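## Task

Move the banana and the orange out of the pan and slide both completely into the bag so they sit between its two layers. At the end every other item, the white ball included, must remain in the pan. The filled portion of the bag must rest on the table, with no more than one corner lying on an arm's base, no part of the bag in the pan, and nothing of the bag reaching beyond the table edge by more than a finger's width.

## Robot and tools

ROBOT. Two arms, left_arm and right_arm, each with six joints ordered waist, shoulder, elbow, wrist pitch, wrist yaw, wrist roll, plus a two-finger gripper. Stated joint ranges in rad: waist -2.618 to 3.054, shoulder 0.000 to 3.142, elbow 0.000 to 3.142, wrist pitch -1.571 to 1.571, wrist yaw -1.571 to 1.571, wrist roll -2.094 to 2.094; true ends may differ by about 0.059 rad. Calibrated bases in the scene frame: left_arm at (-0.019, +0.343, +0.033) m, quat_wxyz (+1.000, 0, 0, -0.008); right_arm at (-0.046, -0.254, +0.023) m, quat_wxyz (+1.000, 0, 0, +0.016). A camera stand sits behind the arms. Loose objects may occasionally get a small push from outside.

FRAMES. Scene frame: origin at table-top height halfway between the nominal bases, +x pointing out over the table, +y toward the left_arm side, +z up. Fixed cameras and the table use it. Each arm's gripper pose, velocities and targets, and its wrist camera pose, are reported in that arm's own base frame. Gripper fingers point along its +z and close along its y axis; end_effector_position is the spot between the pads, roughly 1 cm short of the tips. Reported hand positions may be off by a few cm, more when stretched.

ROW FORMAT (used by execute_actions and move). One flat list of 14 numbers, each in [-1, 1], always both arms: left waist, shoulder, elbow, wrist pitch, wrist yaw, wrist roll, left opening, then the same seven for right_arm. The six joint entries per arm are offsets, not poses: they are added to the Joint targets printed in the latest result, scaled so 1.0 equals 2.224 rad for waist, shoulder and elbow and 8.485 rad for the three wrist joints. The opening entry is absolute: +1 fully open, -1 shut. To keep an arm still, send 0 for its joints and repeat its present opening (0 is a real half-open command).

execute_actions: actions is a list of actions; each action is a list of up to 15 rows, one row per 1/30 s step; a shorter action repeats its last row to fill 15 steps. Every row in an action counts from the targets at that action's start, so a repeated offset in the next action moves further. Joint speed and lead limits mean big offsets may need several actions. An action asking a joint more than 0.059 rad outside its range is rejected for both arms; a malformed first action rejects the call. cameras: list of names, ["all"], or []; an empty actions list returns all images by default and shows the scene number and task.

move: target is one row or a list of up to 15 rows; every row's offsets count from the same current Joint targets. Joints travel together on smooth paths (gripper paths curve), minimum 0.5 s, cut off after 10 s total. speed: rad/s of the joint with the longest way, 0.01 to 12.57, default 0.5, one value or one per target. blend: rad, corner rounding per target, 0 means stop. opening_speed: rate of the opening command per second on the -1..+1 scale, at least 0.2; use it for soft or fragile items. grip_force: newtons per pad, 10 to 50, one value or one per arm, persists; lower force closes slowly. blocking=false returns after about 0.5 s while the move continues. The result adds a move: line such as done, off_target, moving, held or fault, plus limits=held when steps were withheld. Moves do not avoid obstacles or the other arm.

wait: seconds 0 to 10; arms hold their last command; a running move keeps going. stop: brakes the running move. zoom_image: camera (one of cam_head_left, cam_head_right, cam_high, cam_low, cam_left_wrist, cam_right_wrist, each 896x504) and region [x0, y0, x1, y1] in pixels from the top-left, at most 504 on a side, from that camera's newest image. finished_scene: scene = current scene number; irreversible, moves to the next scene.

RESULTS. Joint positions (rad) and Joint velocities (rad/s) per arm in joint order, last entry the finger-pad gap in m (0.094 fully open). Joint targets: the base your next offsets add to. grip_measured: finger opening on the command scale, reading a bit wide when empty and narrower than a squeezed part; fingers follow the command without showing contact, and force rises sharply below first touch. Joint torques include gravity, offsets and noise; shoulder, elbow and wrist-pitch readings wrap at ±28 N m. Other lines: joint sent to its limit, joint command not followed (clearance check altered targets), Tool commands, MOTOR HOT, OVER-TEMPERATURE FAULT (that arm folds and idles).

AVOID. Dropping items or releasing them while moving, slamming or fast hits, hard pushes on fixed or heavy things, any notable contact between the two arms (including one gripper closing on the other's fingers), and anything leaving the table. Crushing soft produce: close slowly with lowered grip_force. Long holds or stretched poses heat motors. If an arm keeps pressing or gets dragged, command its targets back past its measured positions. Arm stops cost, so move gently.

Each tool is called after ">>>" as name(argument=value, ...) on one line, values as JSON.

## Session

>>> execute_actions(actions=[])

>>> zoom_image(camera="cam_head_left", region=[120, 180, 520, 400])

>>> zoom_image(camera="cam_high", region=[300, 10, 540, 320])

Scene clock: 0.00 s.
left_arm: end_effector_position=(+0.3888, +0.0274, +0.0853) grip_measured=+1.000 end_effector_quat_wxyz=(+0.575, -0.073, +0.814, +0.044) | right_arm: end_effector_position=(+0.3941, -0.0220, +0.0992) grip_measured=+1.000 end_effector_quat_wxyz=(+0.573, +0.050, +0.817, -0.038)
Joint positions: left_arm=[0.002 1.556 0.34 0.871 -0.154 -0.07 0.094] | right_arm=[-0.004 1.493 0.384 0.758 0.117 0.037 0.094]
Joint velocities: within noise
Joint torques (N m): no reading
Heat: left arm: 25 °C; right arm: 29 °C.
Joint targets: left_arm=[0.002 1.552 0.344 0.866 -0.154 -0.070] | right_arm=[-0.004 1.484 0.395 0.771 0.117 0.037]
Tool commands: left_gripper/opening=+1.0 right_gripper/opening=+1.0

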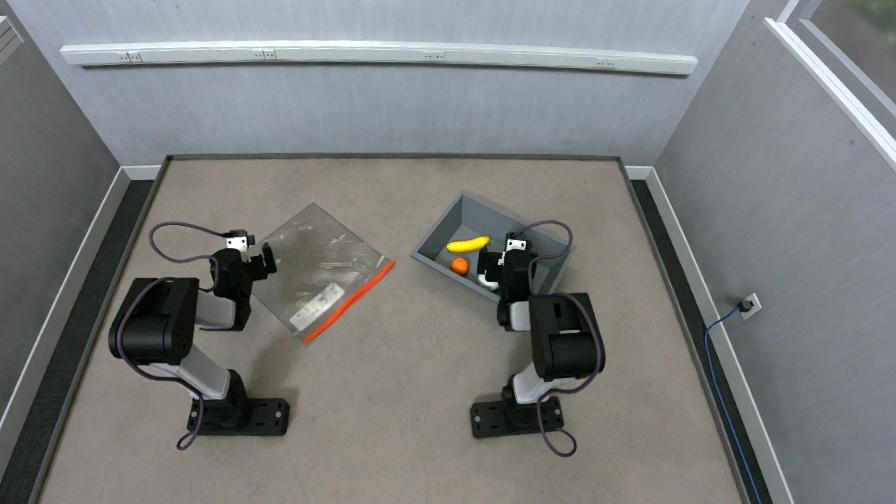

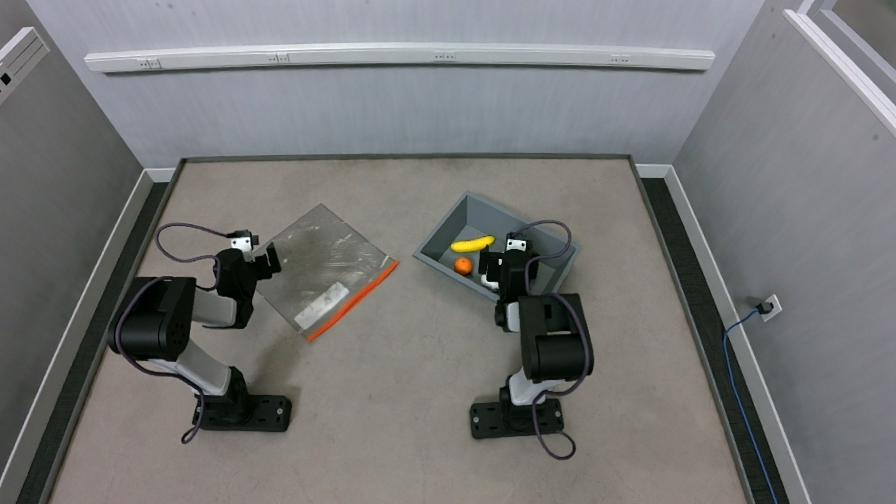

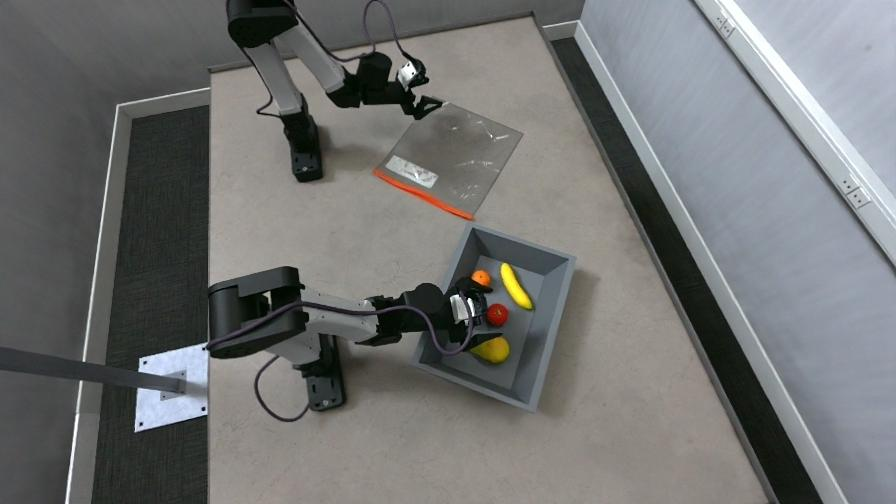

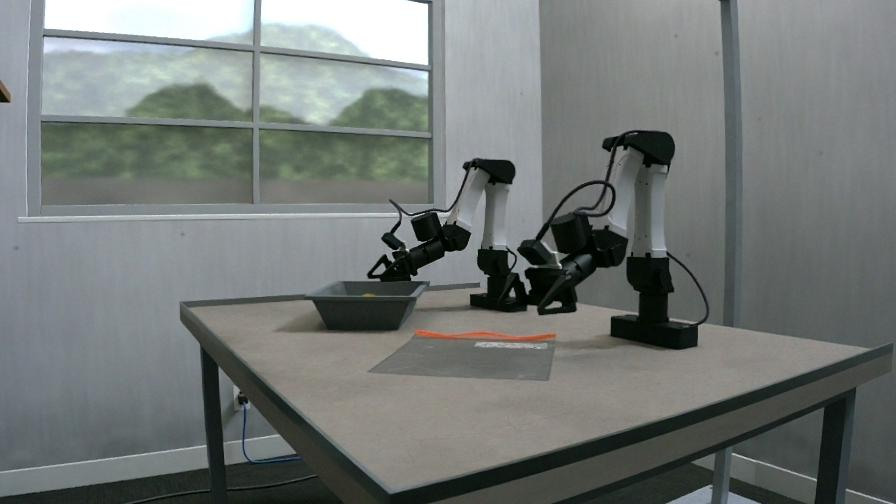

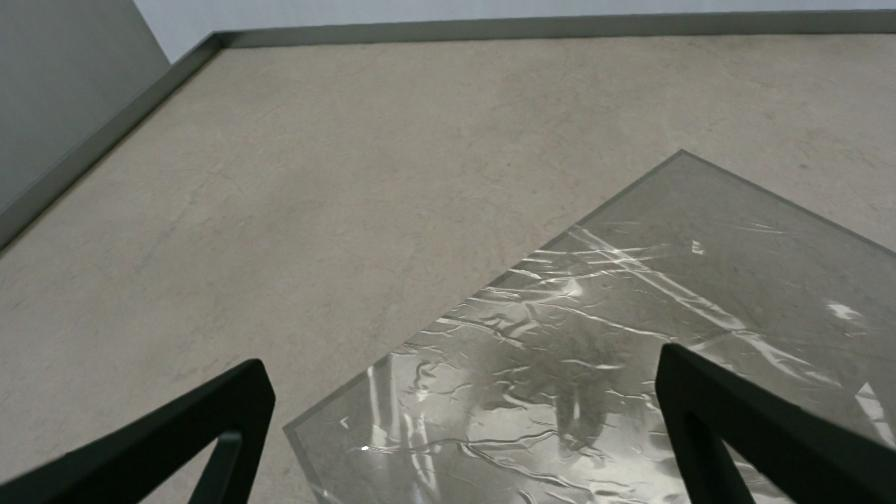

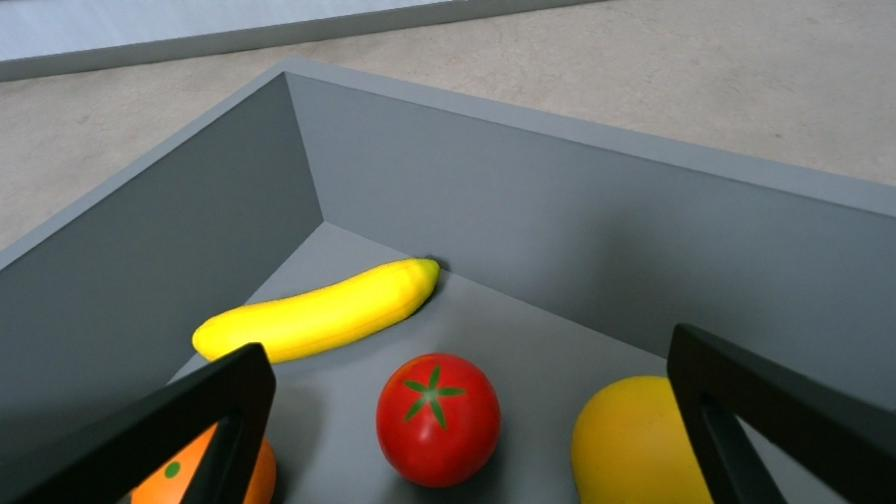

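Scaled by 1.260 from the camera's 896x504 image, which has a finer 1280x720 frame.

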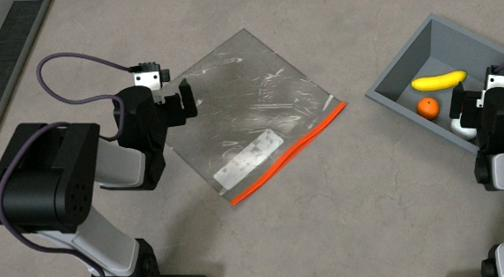

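Scaled by 1.626 from the camera's 896x504 image, which has a finer 1280x720 frame.

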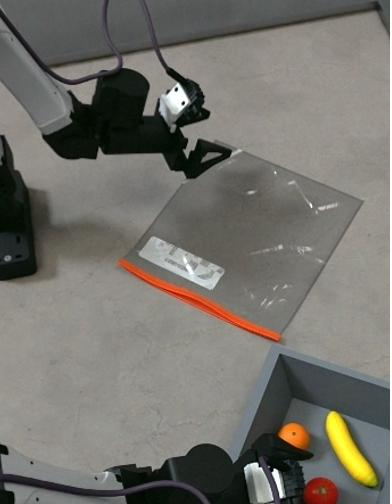

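>>> zoom_image(camera="cam_high", region=[360, 90, 530, 230])

>>> zoom_image(camera="cam_low", region=[360, 310, 580, 400])

>>> zoom_image(camera="cam_head_left", region=[250, 200, 420, 350])

Scaled by 2.965 from the camera's 896x504 image, which has a finer 1280x720 frame.

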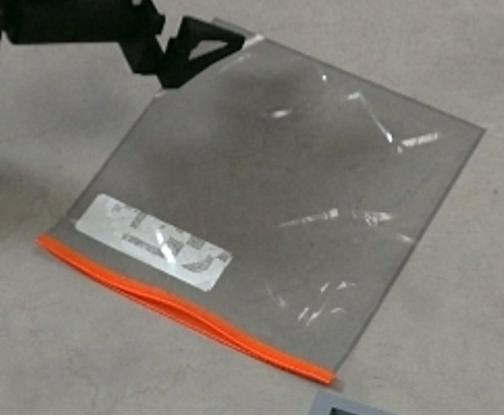

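Scaled by 2.291 from the camera's 896x504 image, which has a finer 1280x720 frame.

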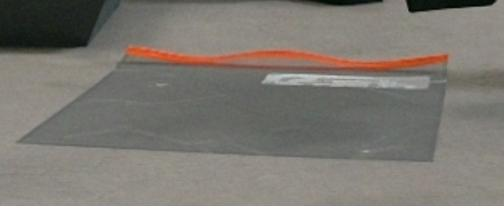

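Scaled by 2.965 from the camera's 896x504 image, which has a finer 1280x720 frame.

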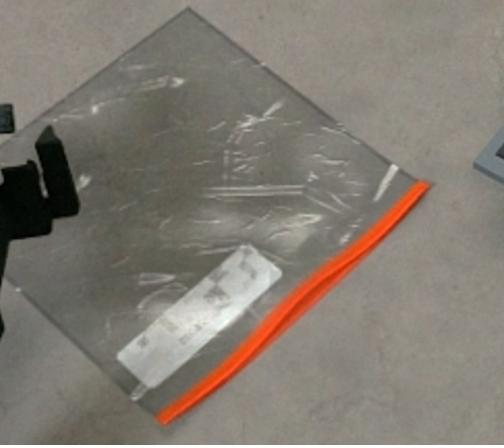

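>>> move(target=[-0.2235,-0.2594,0.1875,-0.2057,0.0314,0.0383,0.0,0,0,0,0,0,0,1], speed=0.8, cameras=["cam_left_wrist","cam_head_left","cam_low"])

Scene clock: 5.57 s.
left_arm: end_effector_position=(+0.2007, -0.1257, +0.1113) grip_measured=+0.002 end_effector_quat_wxyz=(+0.222, +0.359, +0.904, -0.074) | right_arm: end_effector_position=(+0.3941, -0.0220, +0.0992) grip_measured=+1.000 end_effector_quat_wxyz=(+0.573, +0.050, +0.817, -0.038)
Joint positions: left_arm=[-0.489 0.982 0.74 -0.865 0.096 0.244 0.047] | right_arm=[-0.004 1.493 0.384 0.758 0.117 0.037 0.094]
Joint torques (N m): left_arm=[-0.25 -2.36 10.02 1.3 0.23 0.03] | right_arm=[0.03 -5.64 6.65 2.05 0 0.04]
Heat: left arm: 27 °C; right arm: 29 °C.
Joint targets: left_arm=[-0.495 0.975 0.761 -0.879 0.112 0.255] | right_arm=[-0.004 1.484 0.395 0.771 0.117 0.037]
move: done
Images, in order (width x height): cam_head_left 896x504, cam_low 896x504, cam_left_wrist 896x504.

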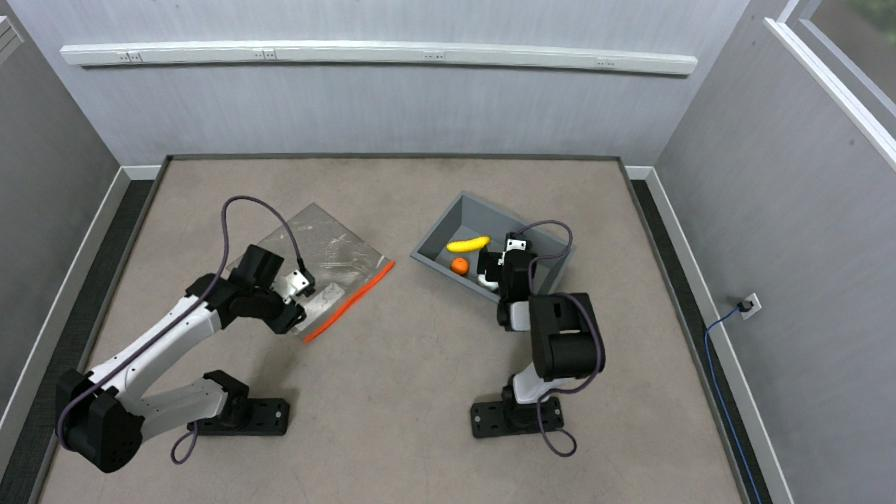

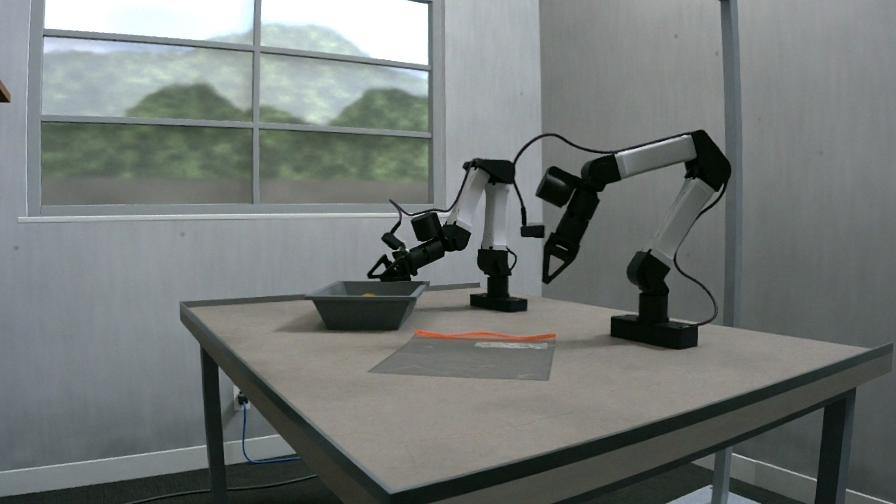

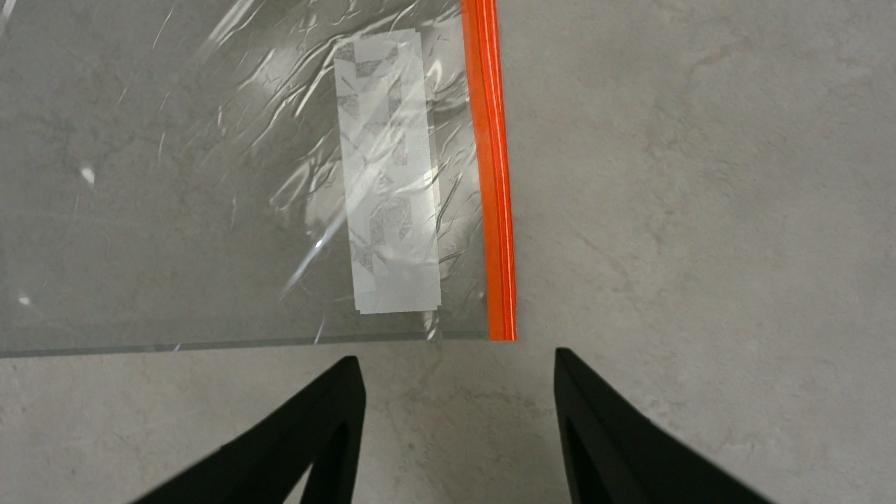

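>>> zoom_image(camera="cam_left_wrist", region=[400, 0, 600, 350])

>>> zoom_image(camera="cam_low", region=[410, 320, 570, 360])

Scaled by 1.440 from the camera's 896x504 image, which has a finer 1280x720 frame.

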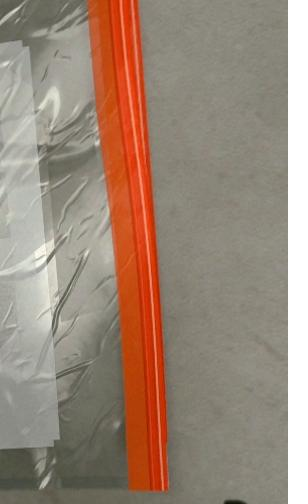

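Scaled by 3.150 from the camera's 896x504 image, which has a finer 1280x720 frame.

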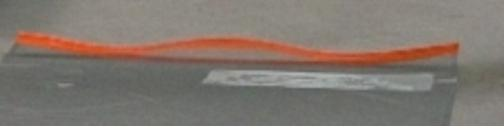

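>>> move(target=[-0.0378,0.1554,0.0706,0.0230,-0.0046,-0.0194,0.0,0,0,0,0,0,0,1], speed=0.5, cameras=["cam_left_wrist"])

>>> zoom_image(camera="cam_left_wrist", region=[330, 0, 630, 504])

Scene clock: 7.67 s.
left_arm: end_effector_position=(+0.2524, -0.1816, +0.1023) grip_measured=+0.001 end_effector_quat_wxyz=(+0.211, +0.332, +0.914, -0.096) | right_arm: end_effector_position=(+0.3941, -0.0220, +0.0992) grip_measured=+1.000 end_effector_quat_wxyz=(+0.573, +0.050, +0.817, -0.038)
Joint positions: left_arm=[-0.573 1.313 0.894 -0.693 0.09 0.102 0.047] | right_arm=[-0.004 1.493 0.384 0.758 0.117 0.037 0.094]
Joint torques (N m): left_arm=[-0.27 -3.86 10.19 1.49 -0.09 -0.12] | right_arm=[0.03 -5.63 6.65 2.05 0 0.04]
Heat: left arm: 27 °C; right arm: 29 °C.
Joint targets: left_arm=[-0.580 1.321 0.918 -0.684 0.073 0.091] | right_arm=[-0.004 1.484 0.395 0.771 0.117 0.037]
move: done
Images, in order (width x height): cam_left_wrist 896x504.

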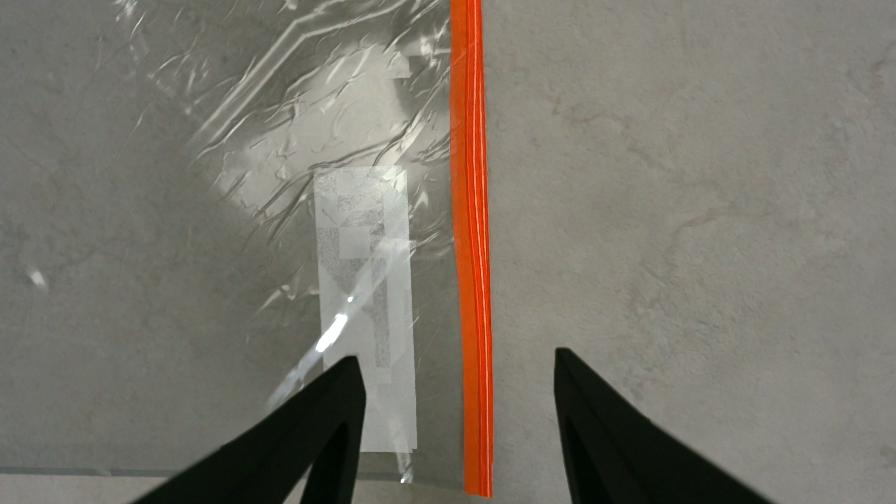

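Scaled by 1.000.

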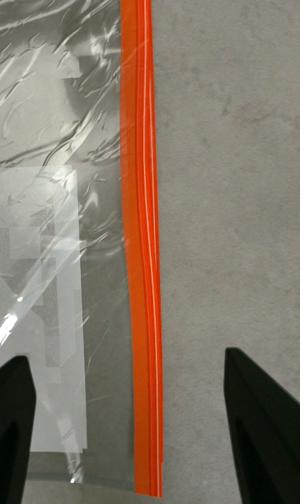

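>>> move(target=[[0,0,0,0,0,0,-0.3,0,-0.1349,0,0,0,0,-1],[-0.0126,-0.0712,-0.0919,0.0055,-0.0017,-0.0033,-0.3,0.3354,0.1745,0.0301,0.0299,-0.0187,-0.0044,-1]], speed=0.9, blend=0.1, cameras=["cam_left_wrist","cam_right_wrist","cam_high","cam_head_left","cam_low"])

Scene clock: 13.83 s.
left_arm: end_effector_position=(+0.2219, -0.1680, +0.0837) grip_measured=-0.298 end_effector_quat_wxyz=(+0.216, +0.330, +0.914, -0.096) | right_arm: end_effector_position=(+0.3056, +0.2862, +0.0317) grip_measured=-0.990 end_effector_quat_wxyz=(+0.502, -0.308, +0.780, +0.212)
Joint positions: left_arm=[-0.601 1.178 0.725 -0.646 0.076 0.074 0.033] | right_arm=[0.739 1.866 0.443 1.003 -0.034 0.008 0]
Joint torques (N m): left_arm=[-0.32 -4.46 6.78 1.55 -0.11 -0.15] | right_arm=[0.32 -6.02 5.83 2.08 -0.11 -0.05]
Heat: left arm: 28 °C; right arm: 30 °C.
Joint targets: left_arm=[-0.608 1.163 0.714 -0.637 0.059 0.063] | right_arm=[0.742 1.872 0.462 1.025 -0.042 0.000]
move: done; blend cut to 0 rad at target 1
Images, in order (width x height): cam_head_left 896x504, cam_high 896x504, cam_low 896x504, cam_left_wrist 896x504, cam_right_wrist 896x504.

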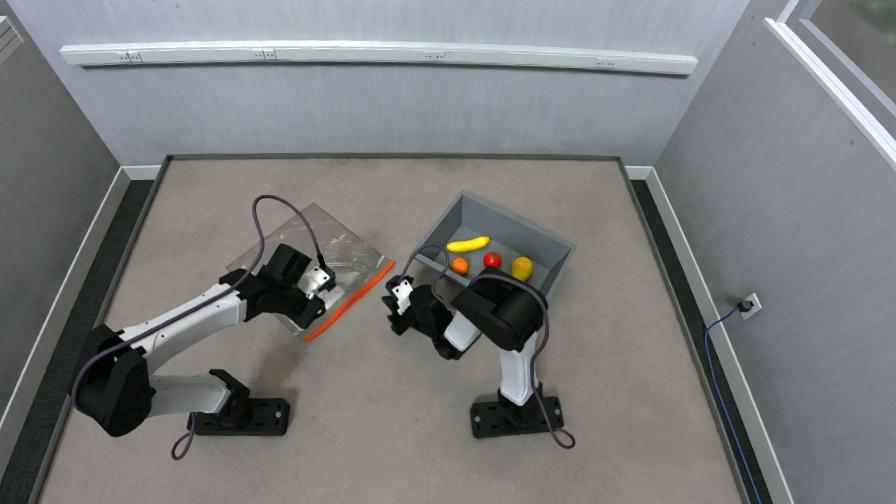

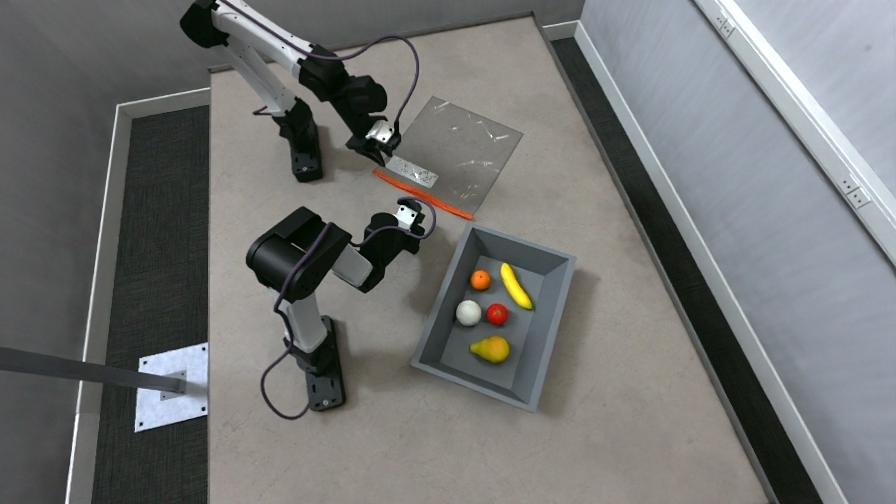

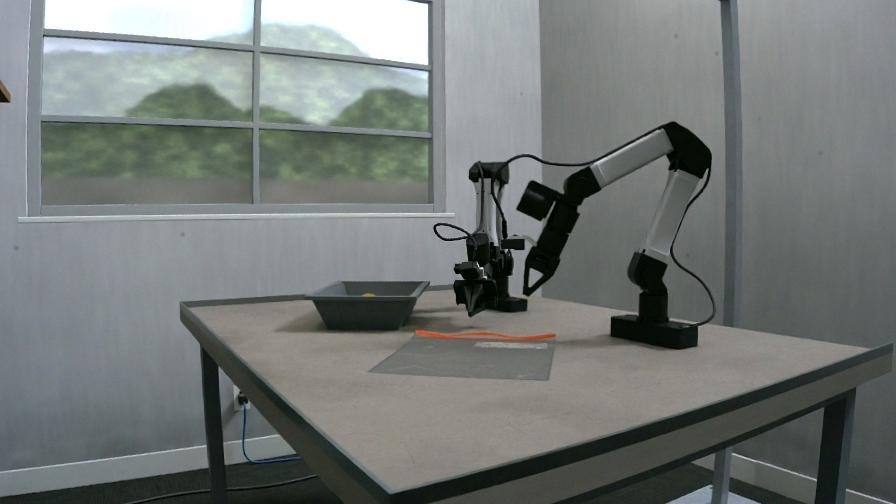

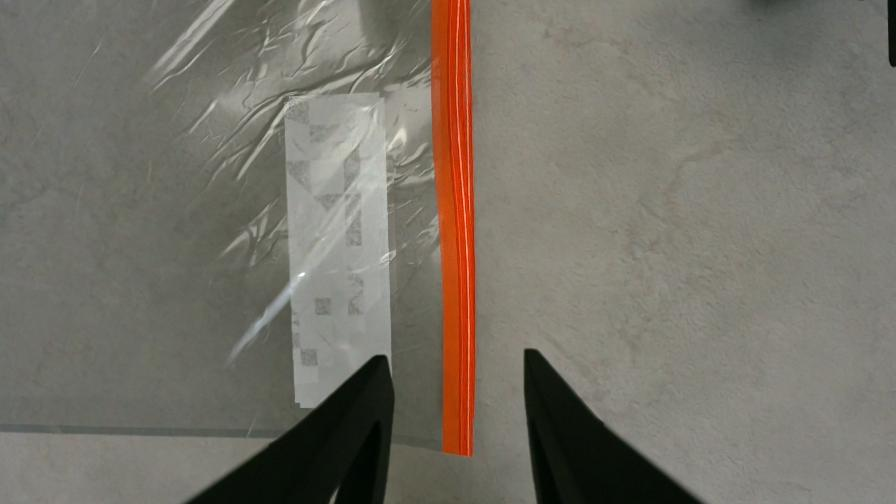

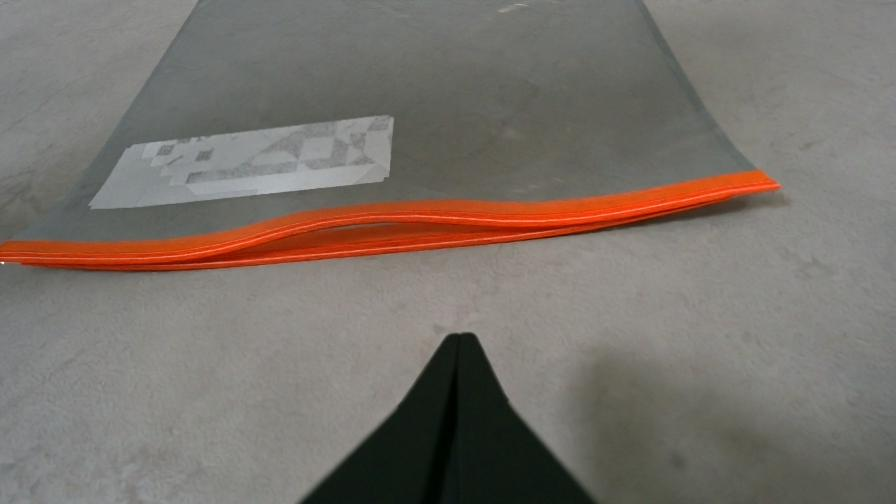

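>>> move(target=[0,0,0,0,0,0,-0.3,0.0103,0.1140,0.0009,0.0297,0,0,-1], speed=0.3, cameras=["cam_right_wrist","cam_low"])

>>> zoom_image(camera="cam_low", region=[410, 250, 570, 360])

>>> zoom_image(camera="cam_right_wrist", region=[250, 150, 650, 400])

Scene clock: 15.97 s.
left_arm: end_effector_position=(+0.2219, -0.1680, +0.0837) grip_measured=-0.298 end_effector_quat_wxyz=(+0.216, +0.330, +0.914, -0.096) | right_arm: end_effector_position=(+0.3029, +0.2940, -0.0067) grip_measured=-0.990 end_effector_quat_wxyz=(+0.507, -0.314, +0.773, +0.219)
Joint positions: left_arm=[-0.601 1.178 0.725 -0.646 0.076 0.074 0.033] | right_arm=[0.757 2.113 0.452 1.26 -0.034 0.008 0]
Joint torques (N m): left_arm=[-0.31 -4.49 6.74 1.54 -0.11 -0.14] | right_arm=[0.79 -6.2 3.88 2.09 -0.11 -0.05]
Heat: left arm: 28 °C; right arm: 30 °C.
Joint targets: left_arm=[-0.608 1.163 0.714 -0.637 0.059 0.063] | right_arm=[0.764 2.126 0.464 1.277 -0.042 0.000]
move: done
Images, in order (width x height): cam_low 896x504, cam_right_wrist 896x504.

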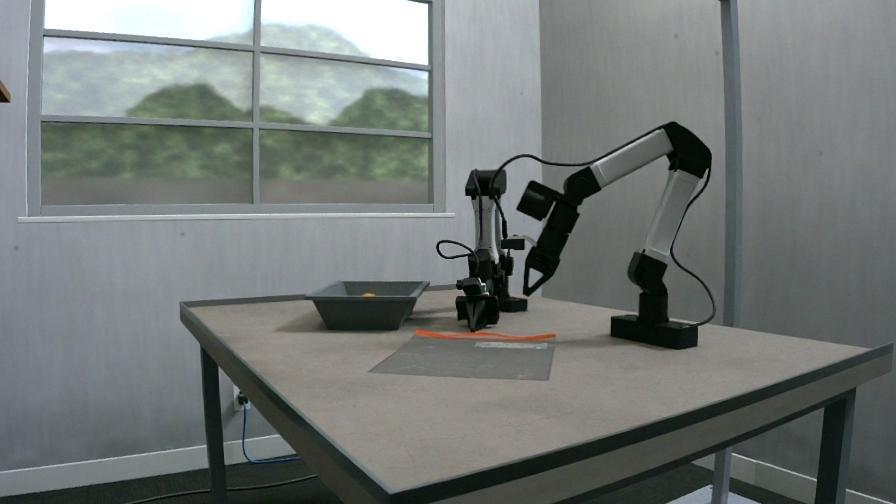

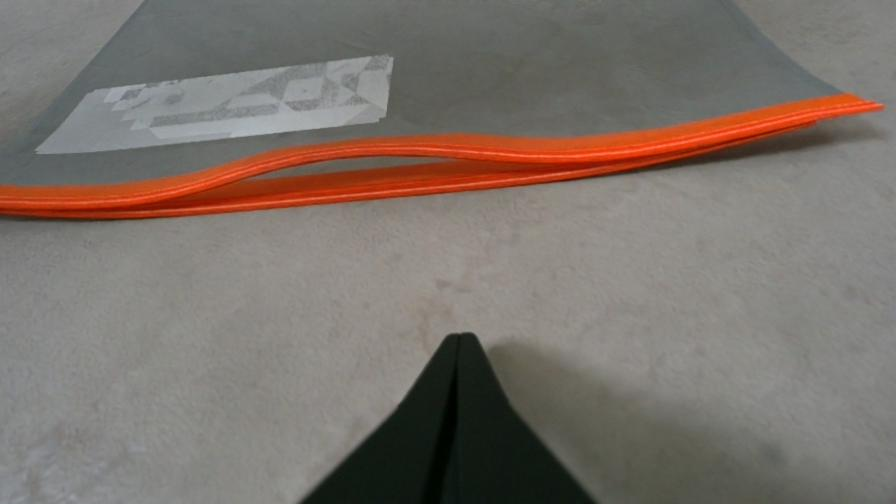

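Scaled by 3.150 from the camera's 896x504 image, which has a finer 1280x720 frame.

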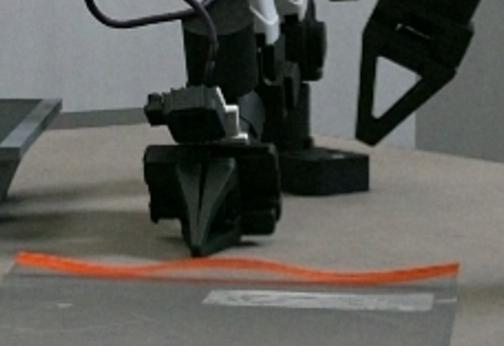

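Scaled by 1.260 from the camera's 896x504 image, which has a finer 1280x720 frame.

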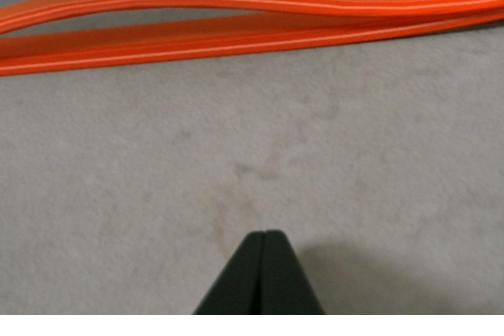

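>>> move(target=[0,0,0,0,0,0,-0.3,0.0207,0.0366,0.0955,-0.0154,0,0,-1], speed=0.2, cameras=["cam_right_wrist","cam_low"])

>>> zoom_image(camera="cam_low", region=[410, 250, 570, 360])

>>> zoom_image(camera="cam_right_wrist", region=[250, 150, 650, 400])

Scene clock: 18.13 s.
left_arm: end_effector_position=(+0.2219, -0.1680, +0.0837) grip_measured=-0.298 end_effector_quat_wxyz=(+0.216, +0.330, +0.914, -0.096) | right_arm: end_effector_position=(+0.3248, +0.3450, -0.0058) grip_measured=-0.990 end_effector_quat_wxyz=(+0.511, -0.329, +0.759, +0.234)
Joint positions: left_arm=[-0.601 1.178 0.725 -0.646 0.076 0.074 0.033] | right_arm=[0.803 2.193 0.661 1.155 -0.034 0.008 0]
Joint torques (N m): left_arm=[-0.32 -4.48 6.76 1.55 -0.11 -0.15] | right_arm=[0.75 -7.39 4.92 1.83 -0.11 -0.05]
Heat: left arm: 28 °C; right arm: 30 °C.
Joint targets: left_arm=[-0.608 1.163 0.714 -0.637 0.059 0.063] | right_arm=[0.811 2.207 0.676 1.147 -0.042 0.000]
move: done
Images, in order (width x height): cam_low 896x504, cam_right_wrist 896x504.

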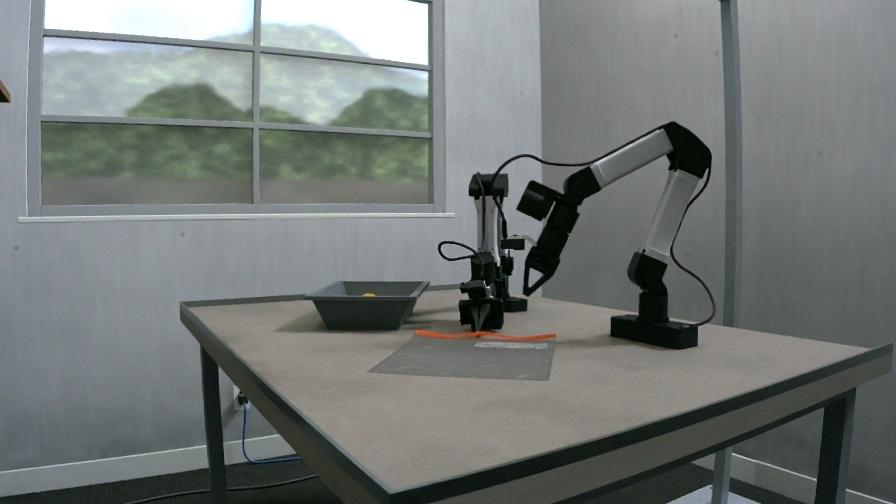

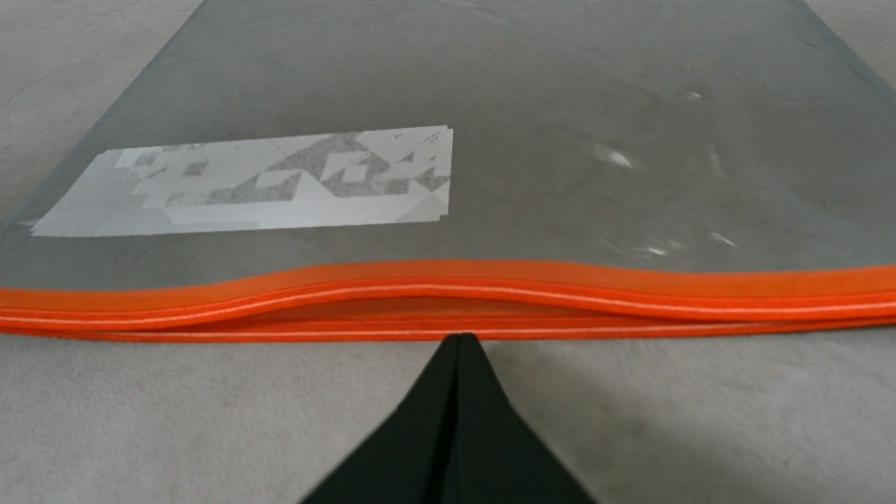

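Scaled by 3.150 from the camera's 896x504 image, which has a finer 1280x720 frame.

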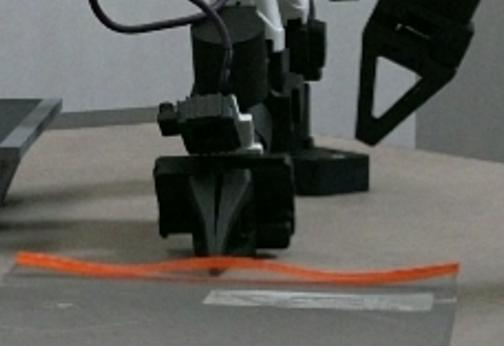

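Scaled by 1.260 from the camera's 896x504 image, which has a finer 1280x720 frame.

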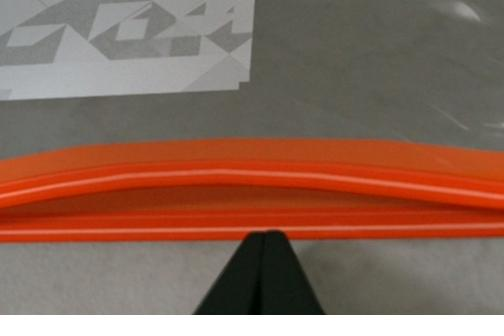

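>>> move(target=[0,0,0,0,0,0,-0.3,0,0.0265,0.0608,-0.0098,0,0,-1], speed=0.15, cameras=["cam_right_wrist"])

>>> zoom_image(camera="cam_right_wrist", region=[250, 150, 650, 400])

Scene clock: 19.93 s.
left_arm: end_effector_position=(+0.2219, -0.1680, +0.0837) grip_measured=-0.298 end_effector_quat_wxyz=(+0.216, +0.330, +0.914, -0.096) | right_arm: end_effector_position=(+0.3469, +0.3679, -0.0054) grip_measured=-0.990 end_effector_quat_wxyz=(+0.515, -0.328, +0.756, +0.236)
Joint positions: left_arm=[-0.601 1.178 0.725 -0.646 0.076 0.074 0.033] | right_arm=[0.803 2.247 0.796 1.085 -0.034 0.007 0]
Joint torques (N m): left_arm=[-0.29 -4.49 6.78 1.53 -0.11 -0.15] | right_arm=[0.73 -7.8 5.37 1.7 -0.11 -0.04]
Heat: left arm: 28 °C; right arm: 31 °C.
Joint targets: left_arm=[-0.608 1.163 0.714 -0.637 0.059 0.063] | right_arm=[0.811 2.267 0.811 1.063 -0.042 0.000]
move: done
Images, in order (width x height): cam_right_wrist 896x504.

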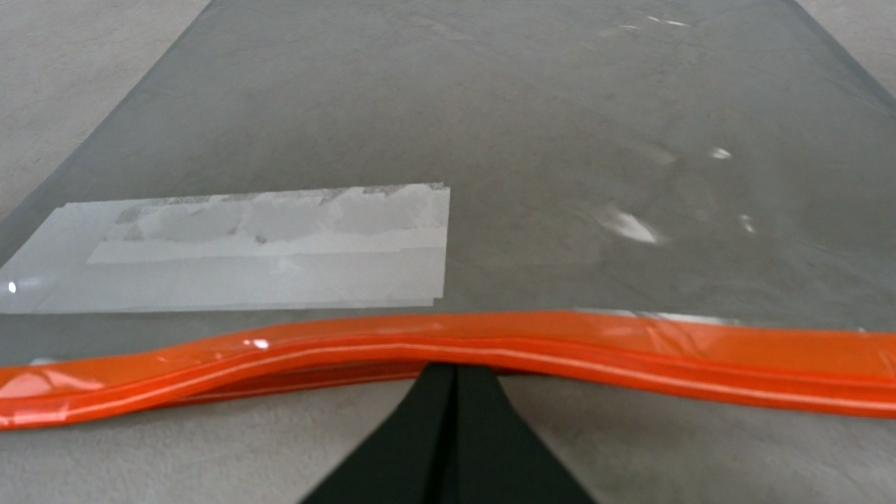

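Scaled by 1.260 from the camera's 896x504 image, which has a finer 1280x720 frame.

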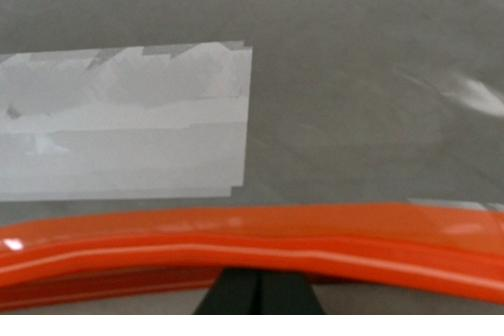

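>>> move(target=[0,0,0,0,0,0,-0.3,0,-0.0530,-0.0042,-0.0108,0,0,-1], speed=0.12, cameras=["cam_right_wrist","cam_low","cam_left_wrist"])

>>> zoom_image(camera="cam_low", region=[410, 250, 570, 360])

>>> zoom_image(camera="cam_right_wrist", region=[250, 250, 650, 500])

Scene clock: 22.03 s.
left_arm: end_effector_position=(+0.2219, -0.1680, +0.0837) grip_measured=-0.298 end_effector_quat_wxyz=(+0.216, +0.330, +0.914, -0.096) | right_arm: end_effector_position=(+0.3443, +0.3651, -0.0046) grip_measured=-0.990 end_effector_quat_wxyz=(+0.494, -0.334, +0.770, +0.227)
Joint positions: left_arm=[-0.601 1.178 0.725 -0.646 0.076 0.074 0.033] | right_arm=[0.803 2.194 0.798 0.974 -0.034 0.007 0]
Joint torques (N m): left_arm=[-0.32 -4.49 6.76 1.54 -0.11 -0.14] | right_arm=[0.76 -13.34 4.63 1.87 -0.11 -0.05]
Heat: left arm: 28 °C; right arm: 31 °C.
Joint targets: left_arm=[-0.608 1.163 0.714 -0.637 0.059 0.063] | right_arm=[0.811 2.149 0.802 0.972 -0.042 0.000]
move: off_target (right_arm); right_arm: the shoulder is farthest, 0.045 rad from its target
Images, in order (width x height): cam_low 896x504, cam_left_wrist 896x504, cam_right_wrist 896x504.

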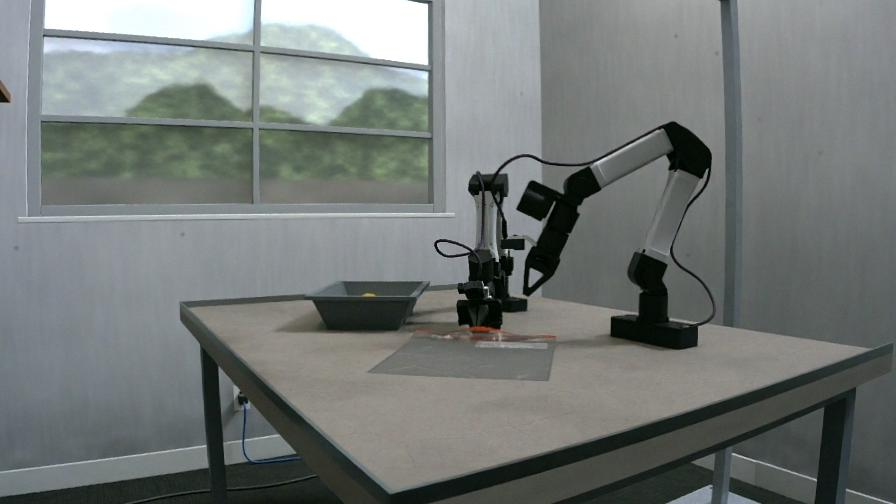

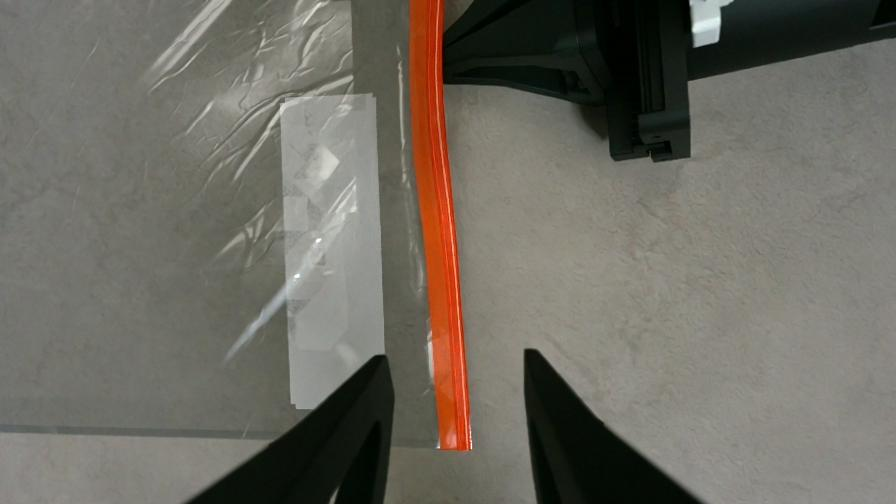

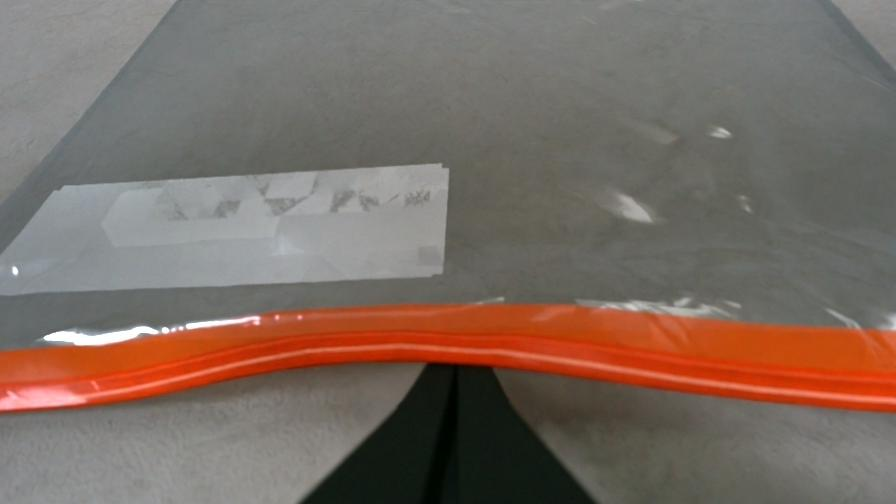

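Scaled by 3.150 from the camera's 896x504 image, which has a finer 1280x720 frame.

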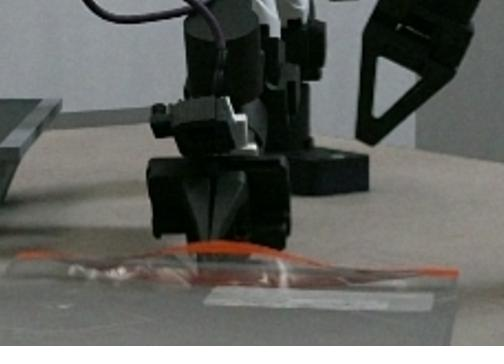

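Scaled by 1.260 from the camera's 896x504 image, which has a finer 1280x720 frame.

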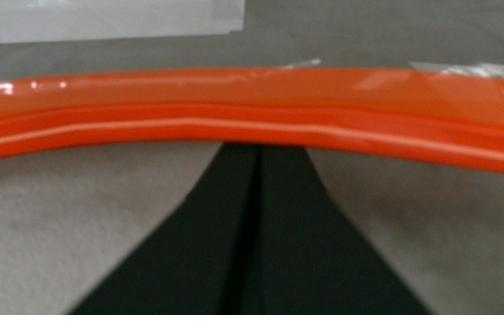

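>>> move(target=[0,0,0,0,0,0,-0.3,0,-0.0225,0,0.0,0,0,-1], speed=0.1, cameras=["cam_right_wrist","cam_low","cam_left_wrist"])

>>> zoom_image(camera="cam_low", region=[410, 270, 570, 360])

>>> zoom_image(camera="cam_right_wrist", region=[250, 250, 650, 500])

Scene clock: 23.23 s.
left_arm: end_effector_position=(+0.2219, -0.1680, +0.0837) grip_measured=-0.298 end_effector_quat_wxyz=(+0.216, +0.330, +0.914, -0.096) | right_arm: end_effector_position=(+0.3475, +0.3685, +0.0184) grip_measured=-0.990 end_effector_quat_wxyz=(+0.510, -0.330, +0.759, +0.234)
Joint positions: left_arm=[-0.601 1.178 0.725 -0.646 0.076 0.074 0.033] | right_arm=[0.803 2.143 0.798 0.966 -0.034 0.007 0]
Joint torques (N m): left_arm=[-0.32 -4.49 6.72 1.54 -0.11 -0.14] | right_arm=[0.75 -13.12 4.92 1.97 -0.11 -0.04]
Heat: left arm: 28 °C; right arm: 32 °C.
Joint targets: left_arm=[-0.608 1.163 0.714 -0.637 0.059 0.063] | right_arm=[0.811 2.099 0.802 0.972 -0.042 0.000]
move: off_target (right_arm); right_arm: the shoulder is farthest, 0.044 rad from its target
Images, in order (width x height): cam_low 896x504, cam_left_wrist 896x504, cam_right_wrist 896x504.

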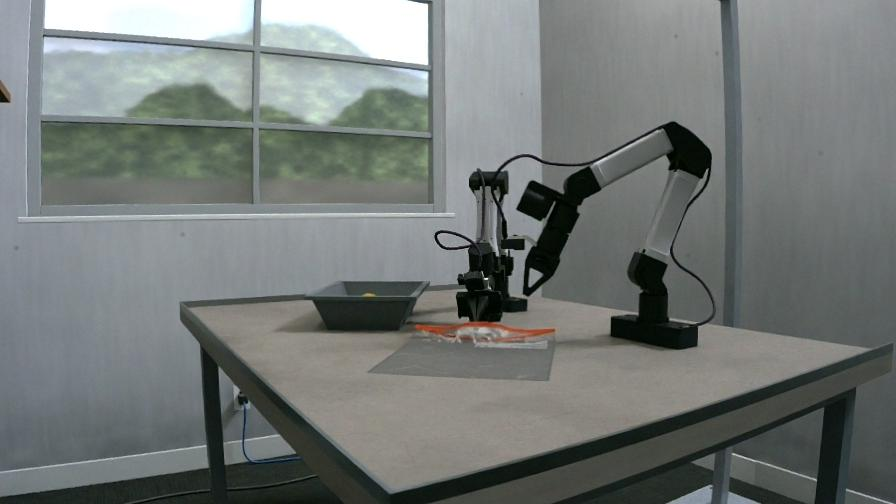

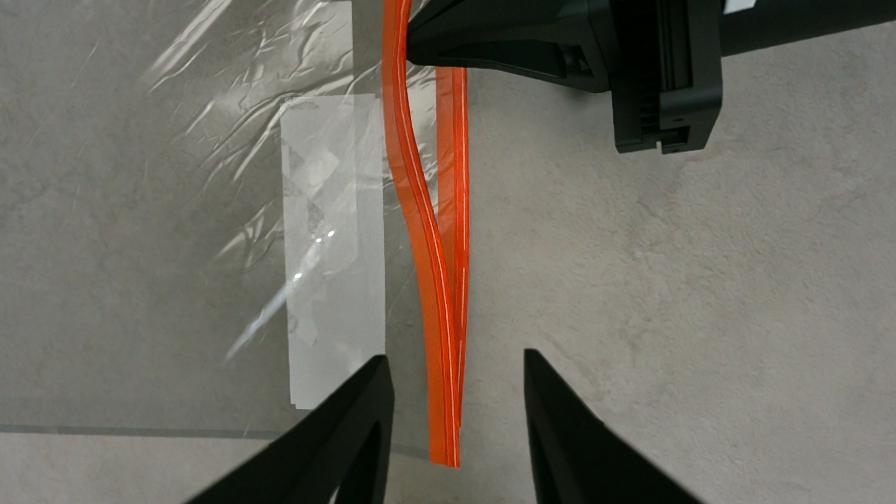

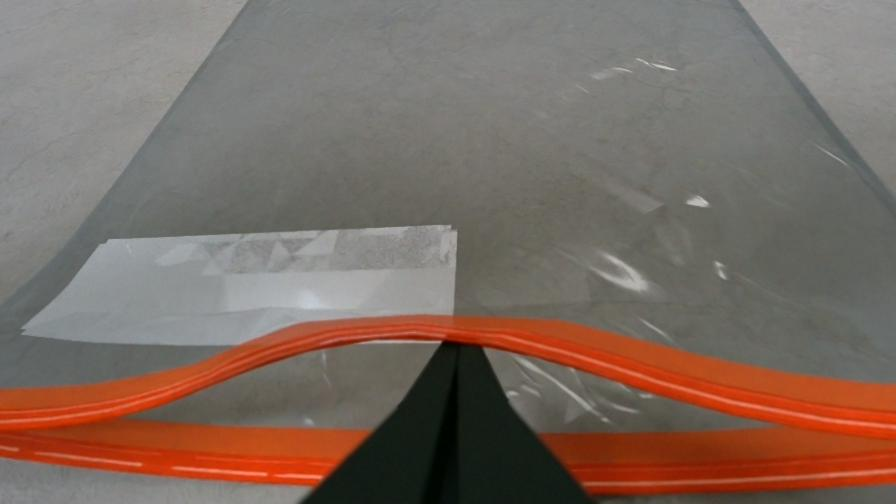

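Scaled by 3.150 from the camera's 896x504 image, which has a finer 1280x720 frame.

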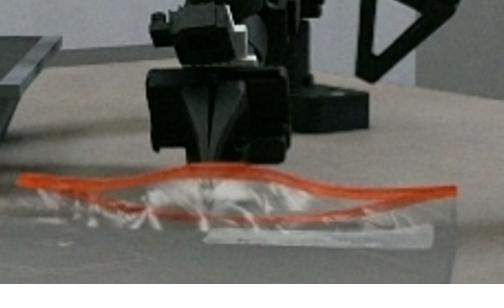

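Scaled by 1.260 from the camera's 896x504 image, which has a finer 1280x720 frame.

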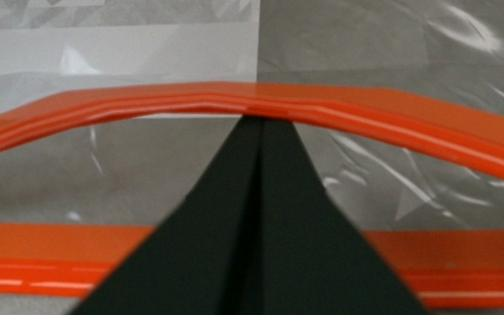

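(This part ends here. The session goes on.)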